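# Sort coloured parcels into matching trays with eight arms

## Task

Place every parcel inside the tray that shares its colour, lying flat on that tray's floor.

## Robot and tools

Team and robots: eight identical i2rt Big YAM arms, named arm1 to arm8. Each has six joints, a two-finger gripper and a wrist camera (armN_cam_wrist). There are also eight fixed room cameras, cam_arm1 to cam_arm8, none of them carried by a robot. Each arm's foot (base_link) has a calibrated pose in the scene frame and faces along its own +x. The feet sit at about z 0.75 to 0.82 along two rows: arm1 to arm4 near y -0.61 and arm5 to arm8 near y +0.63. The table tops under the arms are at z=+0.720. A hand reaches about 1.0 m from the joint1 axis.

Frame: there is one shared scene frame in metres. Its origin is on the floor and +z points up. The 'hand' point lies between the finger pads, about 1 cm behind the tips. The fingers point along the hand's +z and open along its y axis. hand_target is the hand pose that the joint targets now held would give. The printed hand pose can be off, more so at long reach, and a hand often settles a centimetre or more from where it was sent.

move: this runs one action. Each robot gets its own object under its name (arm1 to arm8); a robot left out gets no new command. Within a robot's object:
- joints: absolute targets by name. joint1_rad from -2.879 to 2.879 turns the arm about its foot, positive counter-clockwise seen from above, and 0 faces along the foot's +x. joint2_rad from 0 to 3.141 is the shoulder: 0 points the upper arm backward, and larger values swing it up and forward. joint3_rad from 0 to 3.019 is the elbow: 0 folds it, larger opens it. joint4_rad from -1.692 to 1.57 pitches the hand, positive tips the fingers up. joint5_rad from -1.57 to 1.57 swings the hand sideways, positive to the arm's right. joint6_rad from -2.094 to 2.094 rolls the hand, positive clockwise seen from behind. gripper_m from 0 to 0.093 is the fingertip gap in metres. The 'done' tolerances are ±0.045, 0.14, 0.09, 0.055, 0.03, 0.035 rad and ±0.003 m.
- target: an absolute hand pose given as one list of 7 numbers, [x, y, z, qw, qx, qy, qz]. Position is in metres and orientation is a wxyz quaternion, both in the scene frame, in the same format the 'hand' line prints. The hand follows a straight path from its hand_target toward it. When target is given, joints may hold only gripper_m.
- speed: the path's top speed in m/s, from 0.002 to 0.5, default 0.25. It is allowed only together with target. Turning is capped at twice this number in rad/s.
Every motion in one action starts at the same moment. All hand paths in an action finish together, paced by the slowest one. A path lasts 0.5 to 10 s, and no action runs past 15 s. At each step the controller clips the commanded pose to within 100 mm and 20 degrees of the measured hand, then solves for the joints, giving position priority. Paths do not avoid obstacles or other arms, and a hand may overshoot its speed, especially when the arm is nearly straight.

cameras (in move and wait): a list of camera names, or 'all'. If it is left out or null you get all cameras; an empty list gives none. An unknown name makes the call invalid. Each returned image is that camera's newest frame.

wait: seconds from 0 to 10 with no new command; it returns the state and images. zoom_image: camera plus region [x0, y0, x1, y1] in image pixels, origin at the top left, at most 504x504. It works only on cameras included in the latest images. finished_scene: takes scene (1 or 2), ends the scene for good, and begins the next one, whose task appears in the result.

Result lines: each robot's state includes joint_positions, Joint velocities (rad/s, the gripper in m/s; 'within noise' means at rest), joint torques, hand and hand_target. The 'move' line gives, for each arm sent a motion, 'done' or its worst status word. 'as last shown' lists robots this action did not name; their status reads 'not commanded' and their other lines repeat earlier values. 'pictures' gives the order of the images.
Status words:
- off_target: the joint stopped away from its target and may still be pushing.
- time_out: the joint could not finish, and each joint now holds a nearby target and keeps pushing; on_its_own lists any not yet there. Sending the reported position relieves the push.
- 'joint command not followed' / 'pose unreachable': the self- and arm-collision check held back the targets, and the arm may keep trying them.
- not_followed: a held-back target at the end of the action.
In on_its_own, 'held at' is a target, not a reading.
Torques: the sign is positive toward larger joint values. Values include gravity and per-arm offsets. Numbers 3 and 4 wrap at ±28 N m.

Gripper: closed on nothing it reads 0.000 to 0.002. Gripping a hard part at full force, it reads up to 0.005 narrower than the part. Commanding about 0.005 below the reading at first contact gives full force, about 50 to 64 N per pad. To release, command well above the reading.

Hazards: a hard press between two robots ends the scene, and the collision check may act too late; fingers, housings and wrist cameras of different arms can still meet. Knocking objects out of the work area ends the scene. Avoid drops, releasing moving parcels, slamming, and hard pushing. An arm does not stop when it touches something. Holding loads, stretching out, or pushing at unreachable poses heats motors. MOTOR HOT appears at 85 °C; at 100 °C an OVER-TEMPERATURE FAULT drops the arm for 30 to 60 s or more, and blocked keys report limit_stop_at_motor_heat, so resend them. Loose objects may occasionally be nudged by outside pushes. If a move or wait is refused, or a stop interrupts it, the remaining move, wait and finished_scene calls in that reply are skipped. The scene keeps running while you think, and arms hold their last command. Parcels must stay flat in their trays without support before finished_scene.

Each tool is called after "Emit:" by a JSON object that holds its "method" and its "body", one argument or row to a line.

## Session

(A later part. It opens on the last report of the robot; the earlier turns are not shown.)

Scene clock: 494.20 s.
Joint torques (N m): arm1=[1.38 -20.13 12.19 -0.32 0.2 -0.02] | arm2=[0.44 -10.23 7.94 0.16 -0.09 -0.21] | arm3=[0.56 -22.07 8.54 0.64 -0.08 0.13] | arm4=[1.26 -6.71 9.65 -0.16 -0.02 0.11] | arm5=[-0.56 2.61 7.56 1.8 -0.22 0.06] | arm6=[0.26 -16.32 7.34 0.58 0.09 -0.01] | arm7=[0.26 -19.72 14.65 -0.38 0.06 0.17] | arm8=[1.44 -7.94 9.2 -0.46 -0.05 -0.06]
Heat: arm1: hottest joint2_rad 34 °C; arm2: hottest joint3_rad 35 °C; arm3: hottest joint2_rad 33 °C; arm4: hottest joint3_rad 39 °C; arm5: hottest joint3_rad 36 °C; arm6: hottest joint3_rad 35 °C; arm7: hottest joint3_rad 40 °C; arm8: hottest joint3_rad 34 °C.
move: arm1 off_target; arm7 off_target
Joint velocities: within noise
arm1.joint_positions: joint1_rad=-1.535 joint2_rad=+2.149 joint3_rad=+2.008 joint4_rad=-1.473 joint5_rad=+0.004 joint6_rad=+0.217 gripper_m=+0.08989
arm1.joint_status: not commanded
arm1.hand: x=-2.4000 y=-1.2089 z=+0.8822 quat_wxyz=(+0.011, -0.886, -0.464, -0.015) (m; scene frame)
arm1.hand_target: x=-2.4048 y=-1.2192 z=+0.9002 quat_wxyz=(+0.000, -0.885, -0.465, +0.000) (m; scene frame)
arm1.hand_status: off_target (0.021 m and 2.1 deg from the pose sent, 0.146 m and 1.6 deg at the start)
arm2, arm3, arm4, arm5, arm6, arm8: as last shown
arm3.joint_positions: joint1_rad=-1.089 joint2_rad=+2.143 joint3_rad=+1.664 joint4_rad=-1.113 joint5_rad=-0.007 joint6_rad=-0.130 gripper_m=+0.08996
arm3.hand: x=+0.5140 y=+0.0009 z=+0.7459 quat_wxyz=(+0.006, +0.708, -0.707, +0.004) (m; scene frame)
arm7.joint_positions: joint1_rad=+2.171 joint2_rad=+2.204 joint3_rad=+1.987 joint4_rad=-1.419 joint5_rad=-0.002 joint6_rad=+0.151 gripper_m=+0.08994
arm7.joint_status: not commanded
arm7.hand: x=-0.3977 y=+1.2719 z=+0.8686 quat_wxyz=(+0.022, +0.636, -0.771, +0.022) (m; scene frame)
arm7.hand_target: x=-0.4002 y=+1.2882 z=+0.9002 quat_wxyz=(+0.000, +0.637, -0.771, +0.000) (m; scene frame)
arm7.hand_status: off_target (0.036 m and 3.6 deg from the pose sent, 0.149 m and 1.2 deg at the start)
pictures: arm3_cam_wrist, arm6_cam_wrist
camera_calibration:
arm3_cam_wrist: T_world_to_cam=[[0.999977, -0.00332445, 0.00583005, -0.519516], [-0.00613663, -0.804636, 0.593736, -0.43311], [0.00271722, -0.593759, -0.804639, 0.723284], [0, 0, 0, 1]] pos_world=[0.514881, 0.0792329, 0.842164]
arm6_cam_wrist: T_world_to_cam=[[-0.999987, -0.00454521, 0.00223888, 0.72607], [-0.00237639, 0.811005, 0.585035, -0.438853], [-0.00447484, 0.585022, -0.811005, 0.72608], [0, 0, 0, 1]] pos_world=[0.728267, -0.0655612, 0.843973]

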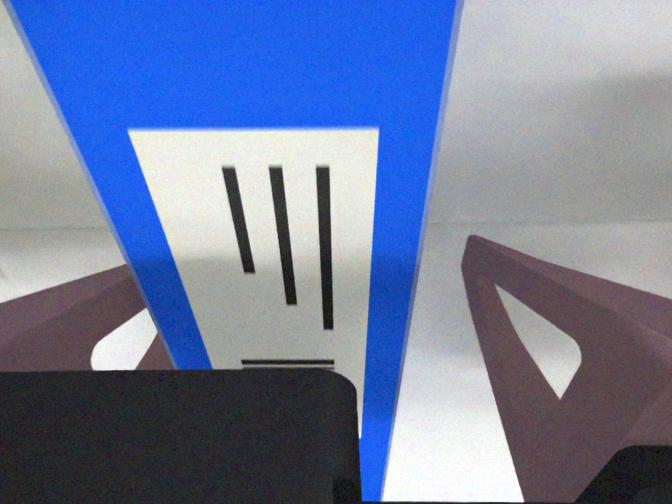

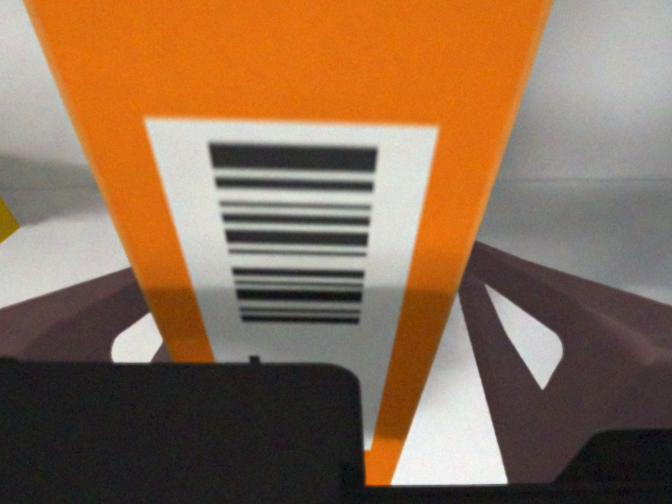

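Emit:
{"method": "move", "body": {
  "arm3": {"target":[0.497,0.007,0.75,0,-0.7071,0.7071,0],"speed":0.15},
  "arm6": {"target":[0.742,0.006,0.75,0,0.7071,0.7071,0],"speed":0.15},
  "cameras": []
}}

Emit:
{"method": "move", "body": {
  "arm3": {"joints":{"gripper_m":0.052}},
  "arm6": {"joints":{"gripper_m":0.052}},
  "arm1": {"target":[-2.30,-0.95,1.03,0,0.8854,0.4648,0],"speed":0.3},
  "arm7": {"target":[-0.404,0.966,1.05,0,-0.637,0.771,0],"speed":0.3},
  "cameras": []
}}

Emit:
{"method": "move", "body": {
  "arm3": {"target":[0.503,-0.02,0.88,0,-0.7071,0.7071,0],"speed":0.2},
  "arm6": {"target":[0.74,0.03,0.88,0,0.7071,0.7071,0],"speed":0.2},
  "cameras": []
}}

Emit:
{"method": "move", "body": {
  "arm3": {"target":[0.48,-0.265,1.03,0,-0.7071,0.7071,0],"speed":0.3},
  "arm6": {"target":[0.783,0.285,1.03,0,0.7071,0.7071,0],"speed":0.3},
  "cameras": ["cam_arm1","cam_arm7"]
}}

Scene clock: 513.27 s.
Joint torques (N m): arm1=[1.32 -20.31 12.08 -0.21 0.19 0.01] | arm2=[0.44 -10.29 7.94 0.17 -0.09 -0.2] | arm3=[0.21 -22.65 8.57 0.31 -0.08 0.12] | arm4=[1.32 -6.71 9.65 -0.16 -0.02 0.11] | arm5=[-0.44 2.67 7.45 1.87 -0.17 0.04] | arm6=[0.15 -17.14 7.08 0.36 0.09 0] | arm7=[0.15 -19.55 14.72 -0.38 0.06 0.16] | arm8=[1.49 -7.94 9.21 -0.54 -0.06 -0.06]
Heat: arm1: hottest joint3_rad 39 °C; arm2: hottest joint3_rad 35 °C; arm3: hottest joint2_rad 33 °C; arm4: hottest joint3_rad 39 °C; arm5: hottest joint3_rad 36 °C; arm6: hottest joint2_rad 35 °C; arm7: hottest joint3_rad 42 °C; arm8: hottest joint3_rad 34 °C.
move: arm3 done; arm6 done
Joint velocities: within noise
arm1, arm2, arm5, arm7: as last shown
arm1.joint_positions: joint1_rad=-1.535 joint2_rad=+2.149 joint3_rad=+2.008 joint4_rad=-1.474 joint5_rad=+0.004 joint6_rad=+0.217 gripper_m=+0.08989
arm1.hand: x=-2.4000 y=-1.2089 z=+0.8823 quat_wxyz=(+0.011, -0.886, -0.464, -0.015) (m; scene frame)
arm3.joint_positions: joint1_rad=-1.071 joint2_rad=+2.143 joint3_rad=+1.664 joint4_rad=-1.113 joint5_rad=-0.007 joint6_rad=-0.117 gripper_m=+0.08996
arm3.joint_status: not commanded
arm3.hand: x=+0.5033 y=+0.0022 z=+0.7458 quat_wxyz=(+0.006, +0.709, -0.705, +0.004) (m; scene frame)
arm3.hand_target: x=+0.4969 y=+0.0068 z=+0.7500 quat_wxyz=(+0.000, +0.707, -0.707, +0.000) (m; scene frame)
arm3.hand_status: done (0.009 m and 0.9 deg from the pose sent, 0.018 m and 0.8 deg at the start)
arm4.joint_positions: joint1_rad=+1.799 joint2_rad=+1.257 joint3_rad=+1.343 joint4_rad=-1.641 joint5_rad=+0.011 joint6_rad=-0.385 gripper_m=+0.08991
arm4.joint_status: not commanded
arm4.hand: x=+1.3647 y=-0.4717 z=+1.0548 quat_wxyz=(-0.003, +1.000, -0.003, -0.011) (m; scene frame)
arm4.hand_target: x=+1.3660 y=-0.4769 z=+1.0500 quat_wxyz=(+0.000, +1.000, +0.000, +0.000) (m; scene frame)
arm4.hand_status: not commanded
arm6.joint_positions: joint1_rad=-1.134 joint2_rad=+2.245 joint3_rad=+1.668 joint4_rad=-1.006 joint5_rad=-0.002 joint6_rad=-0.181 gripper_m=+0.08987
arm6.joint_status: not commanded
arm6.hand: x=+0.7372 y=+0.0104 z=+0.7466 quat_wxyz=(+0.003, -0.707, -0.707, -0.006) (m; scene frame)
arm6.hand_target: x=+0.7420 y=+0.0061 z=+0.7500 quat_wxyz=(+0.000, -0.707, -0.707, +0.000) (m; scene frame)
arm6.hand_status: done (0.007 m and 0.7 deg from the pose sent, 0.014 m and 0.7 deg at the start)
arm7.hand_target: x=-0.4002 y=+1.2883 z=+0.9002 quat_wxyz=(+0.000, +0.637, -0.771, +0.000) (m; scene frame)
arm8.joint_positions: joint1_rad=+0.403 joint2_rad=+1.254 joint3_rad=+1.333 joint4_rad=-1.631 joint5_rad=-0.001 joint6_rad=-0.203 gripper_m=+0.08992
arm8.joint_status: not commanded
arm8.hand: x=-1.7327 y=+0.3091 z=+1.0539 quat_wxyz=(-0.006, -0.707, -0.707, +0.008) (m; scene frame)
arm8.hand_target: x=-1.7339 y=+0.3120 z=+1.0500 quat_wxyz=(+0.000, -0.707, -0.707, +0.000) (m; scene frame)
arm8.hand_status: not commanded
pictures: none
No camera images: "cameras" was empty.

Scene clock: 515.33 s.
Joint torques (N m): arm1=[0.79 -8 7.88 -0.13 0.17 -0.06] | arm2=[0.44 -10.23 7.94 0.16 -0.09 -0.21] | arm3=[0.26 -22.59 8.62 0.32 -0.07 0.12] | arm4=[1.32 -6.71 9.65 -0.16 -0.02 0.11] | arm5=[0.03 2.9 7.38 1.73 -0.17 0.02] | arm6=[0.03 -17.08 7.08 0.35 0.09 -0.01] | arm7=[-1.08 -7.77 8.99 -0.21 0.08 0.04] | arm8=[1.67 -8.06 9.14 -0.49 -0.05 -0.08]
Heat: arm1: hottest joint3_rad 39 °C; arm2: hottest joint3_rad 35 °C; arm3: hottest joint2_rad 33 °C; arm4: hottest joint3_rad 39 °C; arm5: hottest joint3_rad 36 °C; arm6: hottest joint2_rad 35 °C; arm7: hottest joint3_rad 42 °C; arm8: hottest joint3_rad 34 °C.
move: arm1 done; arm3 off_target; arm6 off_target; arm7 done
Joint velocities: within noise
arm1.joint_positions: joint1_rad=-1.535 joint2_rad=+1.319 joint3_rad=+1.319 joint4_rad=-1.548 joint5_rad=+0.004 joint6_rad=+0.214 gripper_m=+0.08989
arm1.joint_status: not commanded
arm1.hand: x=-2.2975 y=-0.9553 z=+1.0372 quat_wxyz=(-0.011, -0.885, -0.466, +0.011) (m; scene frame)
arm1.hand_target: x=-2.3000 y=-0.9500 z=+1.0302 quat_wxyz=(+0.000, -0.885, -0.465, +0.000) (m; scene frame)
arm1.hand_status: done (0.009 m and 1.8 deg from the pose sent, 0.314 m and 2.1 deg at the start)
arm2, arm4, arm5, arm8: as last shown
arm3.joint_positions: joint1_rad=-1.071 joint2_rad=+2.143 joint3_rad=+1.664 joint4_rad=-1.113 joint5_rad=-0.007 joint6_rad=-0.116 gripper_m=+0.05863
arm3.joint_status: gripper_m off_target (ended at +0.05866, target +0.05200)
arm3.hand: x=+0.5033 y=+0.0022 z=+0.7458 quat_wxyz=(+0.006, +0.709, -0.705, +0.004) (m; scene frame)
arm3.hand_target: x=+0.4969 y=+0.0068 z=+0.7500 quat_wxyz=(+0.000, +0.707, -0.707, +0.000) (m; scene frame)
arm3.hand_status: not commanded
arm6.joint_positions: joint1_rad=-1.134 joint2_rad=+2.245 joint3_rad=+1.668 joint4_rad=-1.006 joint5_rad=-0.002 joint6_rad=-0.180 gripper_m=+0.05966
arm6.joint_status: gripper_m off_target (ended at +0.05968, target +0.05200)
arm6.hand: x=+0.7371 y=+0.0104 z=+0.7466 quat_wxyz=(+0.003, -0.707, -0.707, -0.006) (m; scene frame)
arm6.hand_target: x=+0.7420 y=+0.0061 z=+0.7500 quat_wxyz=(+0.000, -0.707, -0.707, +0.000) (m; scene frame)
arm6.hand_status: not commanded
arm7.joint_positions: joint1_rad=+2.166 joint2_rad=+1.260 joint3_rad=+1.232 joint4_rad=-1.521 joint5_rad=-0.002 joint6_rad=+0.145 gripper_m=+0.08994
arm7.joint_status: not commanded
arm7.hand: x=-0.4076 y=+0.9717 z=+1.0553 quat_wxyz=(-0.007, +0.637, -0.771, -0.010) (m; scene frame)
arm7.hand_target: x=-0.4041 y=+0.9660 z=+1.0501 quat_wxyz=(+0.000, +0.637, -0.771, +0.000) (m; scene frame)
arm7.hand_status: done (0.009 m and 1.4 deg from the pose sent, 0.356 m and 3.6 deg at the start)
pictures: none
No camera images: "cameras" was empty.

Scene clock: 516.77 s.
Joint torques (N m): arm1=[1.03 -7.82 7.97 -0.1 0.2 -0.08] | arm2=[0.44 -10.23 7.94 0.17 -0.09 -0.21] | arm3=[-0.97 -21.95 13.23 -0.43 -0.05 -0.04] | arm4=[1.32 -6.71 9.65 -0.16 -0.02 0.11] | arm5=[-0.32 3.14 7.39 1.66 -0.17 0.03] | arm6=[-0.56 -17.08 9.78 -0.24 0.09 -0.11] | arm7=[-1.08 -7.77 9.01 -0.2 0.08 0.02] | arm8=[1.55 -7.88 9.17 -0.54 -0.06 -0.1]
Heat: arm1: hottest joint3_rad 39 °C; arm2: hottest joint3_rad 35 °C; arm3: hottest joint2_rad 33 °C; arm4: hottest joint3_rad 39 °C; arm5: hottest joint3_rad 36 °C; arm6: hottest joint2_rad 35 °C; arm7: hottest joint3_rad 42 °C; arm8: hottest joint3_rad 34 °C.
move: arm3 off_target; arm6 off_target
Joint velocities: within noise
arm1, arm2, arm4, arm5, arm7, arm8: as last shown
arm3.joint_positions: joint1_rad=-1.071 joint2_rad=+1.968 joint3_rad=+1.666 joint4_rad=-1.336 joint5_rad=-0.007 joint6_rad=-0.116 gripper_m=+0.05863
arm3.joint_status: not commanded
arm3.hand: x=+0.4984 y=-0.0365 z=+0.8499 quat_wxyz=(+0.024, +0.708, -0.705, +0.018) (m; scene frame)
arm3.hand_target: x=+0.5027 y=-0.0214 z=+0.8802 quat_wxyz=(+0.000, +0.707, -0.707, +0.000) (m; scene frame)
arm3.hand_status: off_target (0.035 m and 3.5 deg from the pose sent, 0.136 m and 0.9 deg at the start)
arm6.joint_positions: joint1_rad=-1.134 joint2_rad=+2.046 joint3_rad=+1.647 joint4_rad=-1.208 joint5_rad=-0.002 joint6_rad=-0.180 gripper_m=+0.05966
arm6.joint_status: not commanded
arm6.hand: x=+0.7425 y=+0.0398 z=+0.8588 quat_wxyz=(+0.010, -0.707, -0.707, -0.016) (m; scene frame)
arm6.hand_target: x=+0.7401 y=+0.0305 z=+0.8800 quat_wxyz=(+0.000, -0.707, -0.707, +0.000) (m; scene frame)
arm6.hand_status: off_target (0.023 m and 2.1 deg from the pose sent, 0.135 m and 0.7 deg at the start)
arm7.joint_positions: joint1_rad=+2.166 joint2_rad=+1.260 joint3_rad=+1.232 joint4_rad=-1.521 joint5_rad=-0.002 joint6_rad=+0.144 gripper_m=+0.08994
pictures: none
No camera images: "cameras" was empty.

Scene clock: 518.60 s.
Joint torques (N m): arm1=[0.67 -7.71 7.87 -0.13 0.18 -0.1] | arm2=[0.5 -10.29 7.94 0.16 -0.09 -0.21] | arm3=[-1.67 -10.64 9.5 -0.13 -0.06 -0.22] | arm4=[1.32 -6.71 9.63 -0.16 -0.02 0.11] | arm5=[-0.32 2.32 7.46 1.83 -0.17 0.02] | arm6=[-1.26 -7.12 8.62 -0.17 0.09 -0.17] | arm7=[-1.08 -7.59 8.99 -0.21 0.08 0.03] | arm8=[1.44 -7.65 9.2 -0.51 -0.05 -0.08]
Heat: arm1: hottest joint3_rad 38 °C; arm2: hottest joint3_rad 35 °C; arm3: hottest joint2_rad 33 °C; arm4: hottest joint3_rad 39 °C; arm5: hottest joint3_rad 36 °C; arm6: hottest joint2_rad 35 °C; arm7: hottest joint3_rad 42 °C; arm8: hottest joint3_rad 34 °C.
move: arm3 done; arm6 done
Joint velocities: within noise
arm1, arm2, arm4, arm7, arm8: as last shown
arm3.joint_positions: joint1_rad=-1.078 joint2_rad=+1.266 joint3_rad=+1.284 joint4_rad=-1.592 joint5_rad=-0.007 joint6_rad=-0.116 gripper_m=+0.05863
arm3.joint_status: not commanded
arm3.hand: x=+0.4747 y=-0.2617 z=+1.0269 quat_wxyz=(+0.000, +0.707, -0.708, -0.002) (m; scene frame)
arm3.hand_target: x=+0.4798 y=-0.2650 z=+1.0300 quat_wxyz=(+0.000, +0.707, -0.707, +0.000) (m; scene frame)
arm3.hand_status: done (0.007 m and 0.2 deg from the pose sent, 0.292 m and 3.5 deg at the start)
arm5.joint_positions: joint1_rad=+0.666 joint2_rad=+0.625 joint3_rad=+1.427 joint4_rad=-1.371 joint5_rad=+0.001 joint6_rad=-0.010 gripper_m=+0.09397
arm5.joint_status: not commanded
arm5.hand: x=+1.9535 y=+0.5518 z=+1.3379 quat_wxyz=(+0.091, +0.860, +0.182, -0.468) (m; scene frame)
arm5.hand_target: x=+1.9563 y=+0.5511 z=+1.3504 quat_wxyz=(+0.098, +0.853, +0.179, -0.480) (m; scene frame)
arm5.hand_status: not commanded
arm6.joint_positions: joint1_rad=-1.136 joint2_rad=+1.272 joint3_rad=+1.119 joint4_rad=-1.421 joint5_rad=-0.002 joint6_rad=-0.184 gripper_m=+0.05966
arm6.joint_status: not commanded
arm6.hand: x=+0.7861 y=+0.2824 z=+1.0252 quat_wxyz=(+0.001, -0.707, -0.707, -0.002) (m; scene frame)
arm6.hand_target: x=+0.7831 y=+0.2850 z=+1.0300 quat_wxyz=(+0.000, -0.707, -0.707, +0.000) (m; scene frame)
arm6.hand_status: done (0.006 m and 0.3 deg from the pose sent, 0.302 m and 2.1 deg at the start)
pictures: cam_arm1, cam_arm7

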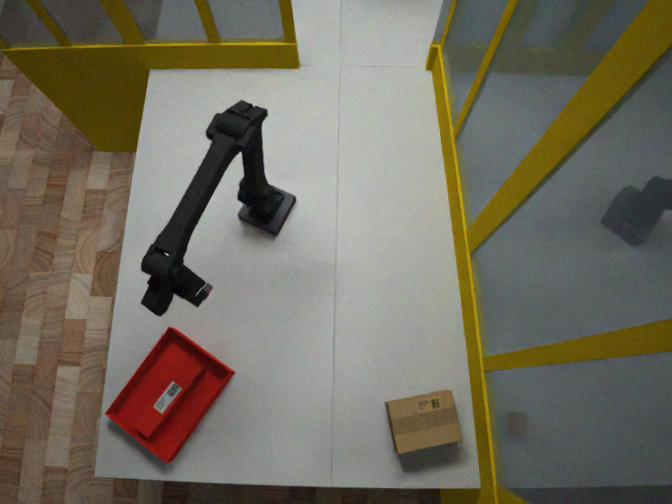

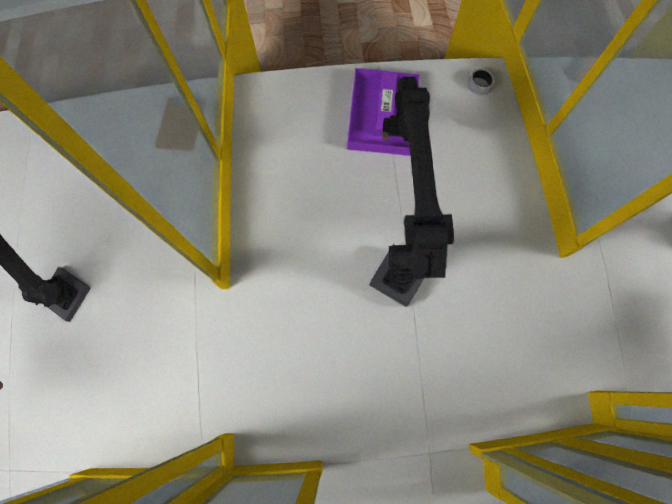

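Emit:
{"method": "move", "body": {
  "arm3": {"joints":{"joint1_rad":2.107,"joint6_rad":-0.16}},
  "arm6": {"joints":{"joint1_rad":0.216,"joint6_rad":-0.40}},
  "cameras": []
}}

Emit:
{"method": "move", "body": {
  "arm3": {"target":[0.387,-1.285,0.88,0,0.676,0.737,0],"speed":0.35},
  "arm6": {"target":[1.5,0.35,0.85,0,0,1,0],"speed":0.35},
  "cameras": ["arm3_cam_wrist","arm6_cam_wrist"]
}}

Scene clock: 531.03 s.
Joint torques (N m): arm1=[0.79 -8.18 7.94 -0.05 0.2 -0.07] | arm2=[0.44 -10.23 7.94 0.17 -0.09 -0.21] | arm3=[-0.62 -10.93 9.5 -0.25 -0.05 -0.19] | arm4=[1.32 -6.71 9.65 -0.16 -0.02 0.11] | arm5=[0.03 2.96 7.41 1.78 -0.17 0.04] | arm6=[-0.09 -7.06 8.59 -0.14 0.06 -0.16] | arm7=[-1.14 -7.65 8.99 -0.28 0.07 0.04] | arm8=[1.49 -7.71 9.13 -0.51 -0.05 -0.08]
Heat: arm1: hottest joint3_rad 37 °C; arm2: hottest joint3_rad 35 °C; arm3: hottest joint2_rad 33 °C; arm4: hottest joint3_rad 39 °C; arm5: hottest joint3_rad 36 °C; arm6: hottest joint2_rad 34 °C; arm7: hottest joint3_rad 42 °C; arm8: hottest joint3_rad 34 °C.
move: arm3 done; arm6 done
Joint velocities: within noise
arm1, arm2, arm4, arm5, arm7, arm8: as last shown
arm1.joint_positions: joint1_rad=-1.535 joint2_rad=+1.319 joint3_rad=+1.319 joint4_rad=-1.548 joint5_rad=+0.004 joint6_rad=+0.213 gripper_m=+0.08989
arm3.joint_positions: joint1_rad=+2.109 joint2_rad=+1.266 joint3_rad=+1.284 joint4_rad=-1.592 joint5_rad=-0.007 joint6_rad=-0.146 gripper_m=+0.05866
arm3.joint_status: all done
arm3.hand: x=+0.4090 y=-0.9664 z=+1.0224 quat_wxyz=(+0.002, +0.681, +0.733, +0.008) (m; scene frame)
arm3.hand_target: x=+0.4080 y=-0.9638 z=+1.0255 quat_wxyz=(+0.000, +0.676, +0.737, +0.008) (m; scene frame)
arm3.hand_status: not commanded
arm6.joint_positions: joint1_rad=+0.208 joint2_rad=+1.272 joint3_rad=+1.119 joint4_rad=-1.422 joint5_rad=-0.002 joint6_rad=-0.393 gripper_m=+0.05975
arm6.joint_status: all done
arm6.hand: x=+1.1730 y=+0.4881 z=+1.0251 quat_wxyz=(+0.002, -0.008, -1.000, -0.002) (m; scene frame)
arm6.hand_target: x=+1.1722 y=+0.4910 z=+1.0299 quat_wxyz=(+0.000, -0.001, -1.000, +0.000) (m; scene frame)
arm6.hand_status: not commanded
pictures: none
No camera images: "cameras" was empty.

Scene clock: 533.37 s.
Joint torques (N m): arm1=[0.5 -7.88 7.91 -0.08 0.18 -0.08] | arm2=[0.38 -10.23 7.94 0.17 -0.09 -0.2] | arm3=[-0.15 -23.65 14.26 -0.32 0.02 -0.14] | arm4=[1.32 -6.71 9.65 -0.16 -0.02 0.11] | arm5=[-0.15 2.96 7.41 1.8 -0.16 0.01] | arm6=[-0.15 -17.85 12.81 -0.29 0.07 -0.17] | arm7=[-1.03 -7.65 9.03 -0.18 0.07 0.03] | arm8=[1.73 -7.82 9.13 -0.47 -0.07 -0.07]
Heat: arm1: hottest joint3_rad 37 °C; arm2: hottest joint3_rad 35 °C; arm3: hottest joint2_rad 33 °C; arm4: hottest joint3_rad 39 °C; arm5: hottest joint3_rad 36 °C; arm6: hottest joint2_rad 34 °C; arm7: hottest joint3_rad 42 °C; arm8: hottest joint3_rad 34 °C.
move: arm3 off_target; arm6 off_target
Joint velocities: within noise
arm1, arm2, arm4, arm5, arm7, arm8: as last shown
arm3.joint_positions: joint1_rad=+2.109 joint2_rad=+2.162 joint3_rad=+2.034 joint4_rad=-1.480 joint5_rad=+0.001 joint6_rad=-0.146 gripper_m=+0.05866
arm3.joint_status: not commanded
arm3.hand: x=+0.3864 y=-1.2695 z=+0.8598 quat_wxyz=(-0.012, +0.680, +0.733, +0.018) (m; scene frame)
arm3.hand_target: x=+0.3870 y=-1.2838 z=+0.8802 quat_wxyz=(+0.000, +0.676, +0.737, +0.000) (m; scene frame)
arm3.hand_status: off_target (0.025 m and 2.6 deg from the pose sent, 0.350 m and 1.2 deg at the start)
arm6.joint_positions: joint1_rad=+0.208 joint2_rad=+2.318 joint3_rad=+2.063 joint4_rad=-1.350 joint5_rad=-0.002 joint6_rad=-0.396 gripper_m=+0.05975
arm6.joint_status: not commanded
arm6.hand: x=+1.4832 y=+0.3534 z=+0.8366 quat_wxyz=(+0.016, -0.007, -1.000, -0.008) (m; scene frame)
arm6.hand_target: x=+1.4991 y=+0.3503 z=+0.8505 quat_wxyz=(-0.001, +0.000, -1.000, +0.000) (m; scene frame)
arm6.hand_status: off_target (0.022 m and 2.2 deg from the pose sent, 0.396 m and 1.0 deg at the start)
pictures: arm3_cam_wrist, arm6_cam_wrist
camera_calibration:
arm3_cam_wrist: T_world_to_cam=[[-0.997624, -0.068889, -0.00051977, 0.297294], [-0.0545621, 0.785497, 0.616456, 0.494107], [-0.0420588, 0.61502, -0.787389, 1.59803], [0, 0, 0, 1]] pos_world=[0.390759, -1.35046, 0.95383]
arm6_cam_wrist: T_world_to_cam=[[-0.00687373, -0.99994, -0.00851395, 0.369292], [-0.799141, 0.000375006, 0.601143, 0.68808], [-0.601104, 0.0109359, -0.799096, 1.68056], [0, 0, 0, 1]] pos_world=[1.5626, 0.350633, 0.932438]

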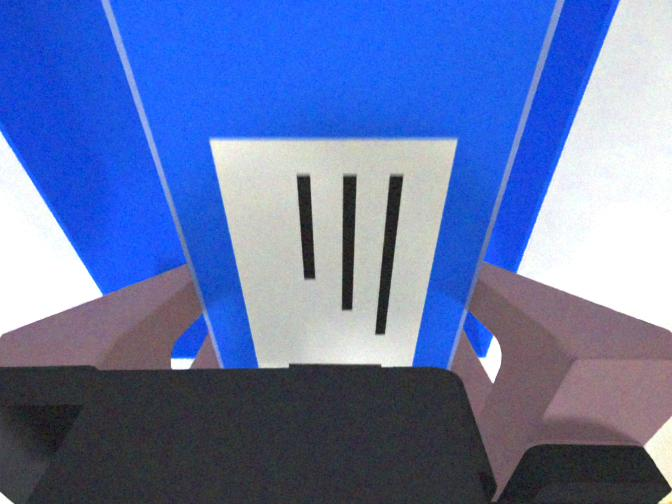

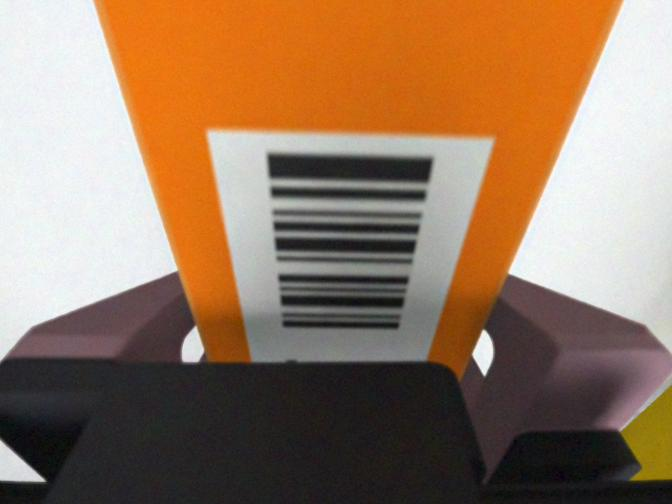

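Emit:
{"method": "move", "body": {
  "arm3": {"target":[0.405,-1.288,0.77,0,0.676,0.737,0],"speed":0.12},
  "arm6": {"target":[1.512,0.349,0.752,0,0,1,0],"speed":0.12},
  "cameras": ["arm3_cam_wrist"]
}}

Emit:
{"method": "move", "body": {
  "arm6": {"joints":{"gripper_m":0.09}},
  "arm3": {"target":[0.405,-1.288,0.74,0,0.676,0.737,0],"speed":0.05},
  "cameras": ["arm3_cam_wrist"]
}}

Emit:
{"method": "move", "body": {
  "arm6": {"target":[1.46,0.365,0.9,0,0,1,0],"speed":0.2},
  "cameras": []
}}

Emit:
{"method": "move", "body": {
  "arm6": {"target":[1.173,0.488,1.05,0,0,1,0],"speed":0.35},
  "cameras": []
}}

Emit:
{"method": "move", "body": {
  "arm5": {"target":[1.51,0.35,0.9,0,1,0,0],"speed":0.35},
  "cameras": ["arm5_cam_wrist"]
}}

Scene clock: 552.03 s.
Joint torques (N m): arm1=[0.5 -7.88 7.91 -0.1 0.17 -0.05] | arm2=[0.44 -10.23 7.94 0.17 -0.09 -0.2] | arm3=[0.5 -23.65 9.22 0.59 0 0.13] | arm4=[1.32 -6.71 9.63 -0.17 -0.02 0.11] | arm5=[0.03 2.61 7.47 1.76 -0.2 0.04] | arm6=[0.09 -17.79 11.1 0.42 0.07 -0.11] | arm7=[-1.2 -7.59 9.01 -0.28 0.08 0.03] | arm8=[1.38 -8.12 9.13 -0.49 -0.06 -0.08]
Heat: arm1: hottest joint3_rad 36 °C; arm2: hottest joint3_rad 35 °C; arm3: hottest joint2_rad 34 °C; arm4: hottest joint3_rad 39 °C; arm5: hottest joint3_rad 36 °C; arm6: hottest joint2_rad 37 °C; arm7: hottest joint3_rad 41 °C; arm8: hottest joint3_rad 34 °C.
move: arm3 done; arm6 off_target
Joint velocities: within noise
arm1, arm4, arm5, arm7, arm8: as last shown
arm2.joint_positions: joint1_rad=-1.432 joint2_rad=+1.255 joint3_rad=+1.222 joint4_rad=-1.526 joint5_rad=+0.002 joint6_rad=-0.505 gripper_m=+0.08992
arm2.joint_status: not commanded
arm2.hand: x=-0.6772 y=-0.3173 z=+1.0509 quat_wxyz=(-0.006, +0.701, -0.713, -0.001) (m; scene frame)
arm2.hand_target: x=-0.6800 y=-0.3199 z=+1.0499 quat_wxyz=(+0.000, +0.707, -0.707, +0.000) (m; scene frame)
arm2.hand_status: not commanded
arm3.joint_positions: joint1_rad=+2.126 joint2_rad=+2.243 joint3_rad=+1.930 joint4_rad=-1.271 joint5_rad=+0.002 joint6_rad=-0.146 gripper_m=+0.05866
arm3.joint_status: not commanded
arm3.hand: x=+0.3977 y=-1.2820 z=+0.7685 quat_wxyz=(-0.005, +0.674, +0.738, +0.008) (m; scene frame)
arm3.hand_target: x=+0.4049 y=-1.2879 z=+0.7701 quat_wxyz=(+0.000, +0.676, +0.737, +0.000) (m; scene frame)
arm3.hand_status: done (0.010 m and 1.1 deg from the pose sent, 0.094 m and 2.6 deg at the start)
arm6.joint_positions: joint1_rad=+0.210 joint2_rad=+2.445 joint3_rad=+2.065 joint4_rad=-1.221 joint5_rad=-0.002 joint6_rad=-0.396 gripper_m=+0.05975
arm6.joint_status: not commanded
arm6.hand: x=+1.4957 y=+0.3492 z=+0.7507 quat_wxyz=(+0.014, -0.006, -1.000, -0.007) (m; scene frame)
arm6.hand_target: x=+1.5115 y=+0.3493 z=+0.7524 quat_wxyz=(+0.000, +0.000, -1.000, +0.000) (m; scene frame)
arm6.hand_status: off_target (0.016 m and 1.9 deg from the pose sent, 0.089 m and 2.2 deg at the start)
pictures: arm3_cam_wrist
camera_calibration:
arm3_cam_wrist: T_world_to_cam=[[-0.996303, -0.085848, 0.00331739, 0.282461], [-0.0669249, 0.799746, 0.596596, 0.599217], [-0.0538697, 0.594169, -0.802535, 1.5239], [0, 0, 0, 1]] pos_world=[0.403611, -1.36043, 0.864556]

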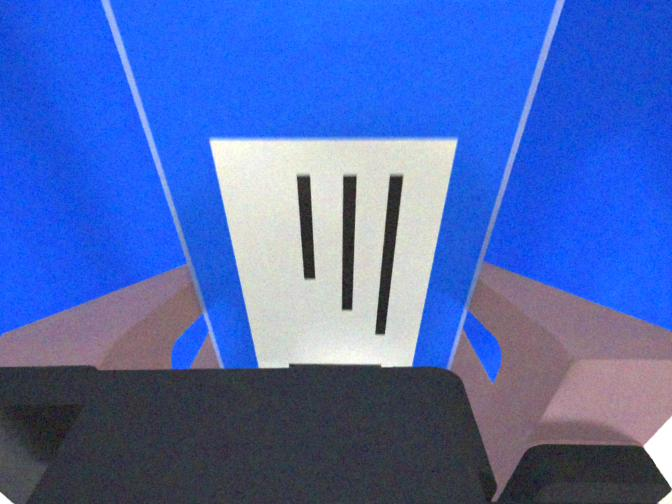

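Scene clock: 553.13 s.
Joint torques (N m): arm1=[0.44 -7.82 7.83 -0.05 0.21 -0.09] | arm2=[0.44 -10.23 7.94 0.17 -0.09 -0.2] | arm3=[0.56 -23.24 8.65 0.8 -0.06 0.12] | arm4=[1.32 -6.71 9.65 -0.16 -0.02 0.11] | arm5=[-0.44 3.02 7.39 1.68 -0.16 0.04] | arm6=[0.09 -18.2 11.08 0.4 0.05 -0.12] | arm7=[-1.03 -7.65 9.02 -0.24 0.06 0.03] | arm8=[1.61 -8.12 9.14 -0.5 -0.05 -0.1]
Heat: arm1: hottest joint3_rad 36 °C; arm2: hottest joint3_rad 35 °C; arm3: hottest joint2_rad 34 °C; arm4: hottest joint3_rad 39 °C; arm5: hottest joint3_rad 36 °C; arm6: hottest joint2_rad 37 °C; arm7: hottest joint3_rad 41 °C; arm8: hottest joint3_rad 34 °C.
move: arm3 off_target; arm6 done
Joint velocities: within noise
arm1, arm2, arm4, arm5, arm7, arm8: as last shown
arm3.joint_positions: joint1_rad=+2.126 joint2_rad=+2.260 joint3_rad=+1.908 joint4_rad=-1.217 joint5_rad=+0.003 joint6_rad=-0.145 gripper_m=+0.05866
arm3.joint_status: not commanded
arm3.hand: x=+0.3974 y=-1.2844 z=+0.7495 quat_wxyz=(-0.001, +0.675, +0.738, +0.003) (m; scene frame)
arm3.hand_target: x=+0.4049 y=-1.2878 z=+0.7403 quat_wxyz=(+0.000, +0.676, +0.737, +0.000) (m; scene frame)
arm3.hand_status: off_target (0.013 m and 0.4 deg from the pose sent, 0.030 m and 1.1 deg at the start)
arm6.joint_positions: joint1_rad=+0.210 joint2_rad=+2.450 joint3_rad=+2.065 joint4_rad=-1.221 joint5_rad=-0.001 joint6_rad=-0.396 gripper_m=+0.08987
arm6.joint_status: all done
arm6.hand: x=+1.4948 y=+0.3495 z=+0.7476 quat_wxyz=(+0.016, -0.006, -1.000, -0.007) (m; scene frame)
arm6.hand_target: x=+1.5114 y=+0.3493 z=+0.7523 quat_wxyz=(+0.000, +0.000, -1.000, +0.000) (m; scene frame)
arm6.hand_status: not commanded
pictures: arm3_cam_wrist
camera_calibration:
arm3_cam_wrist: T_world_to_cam=[[-0.996361, -0.0849645, 0.00675938, 0.280593], [-0.0649157, 0.807856, 0.585795, 0.630226], [-0.0552324, 0.583224, -0.810431, 1.50251], [0, 0, 0, 1]] pos_world=[0.403471, -1.36159, 0.846603]

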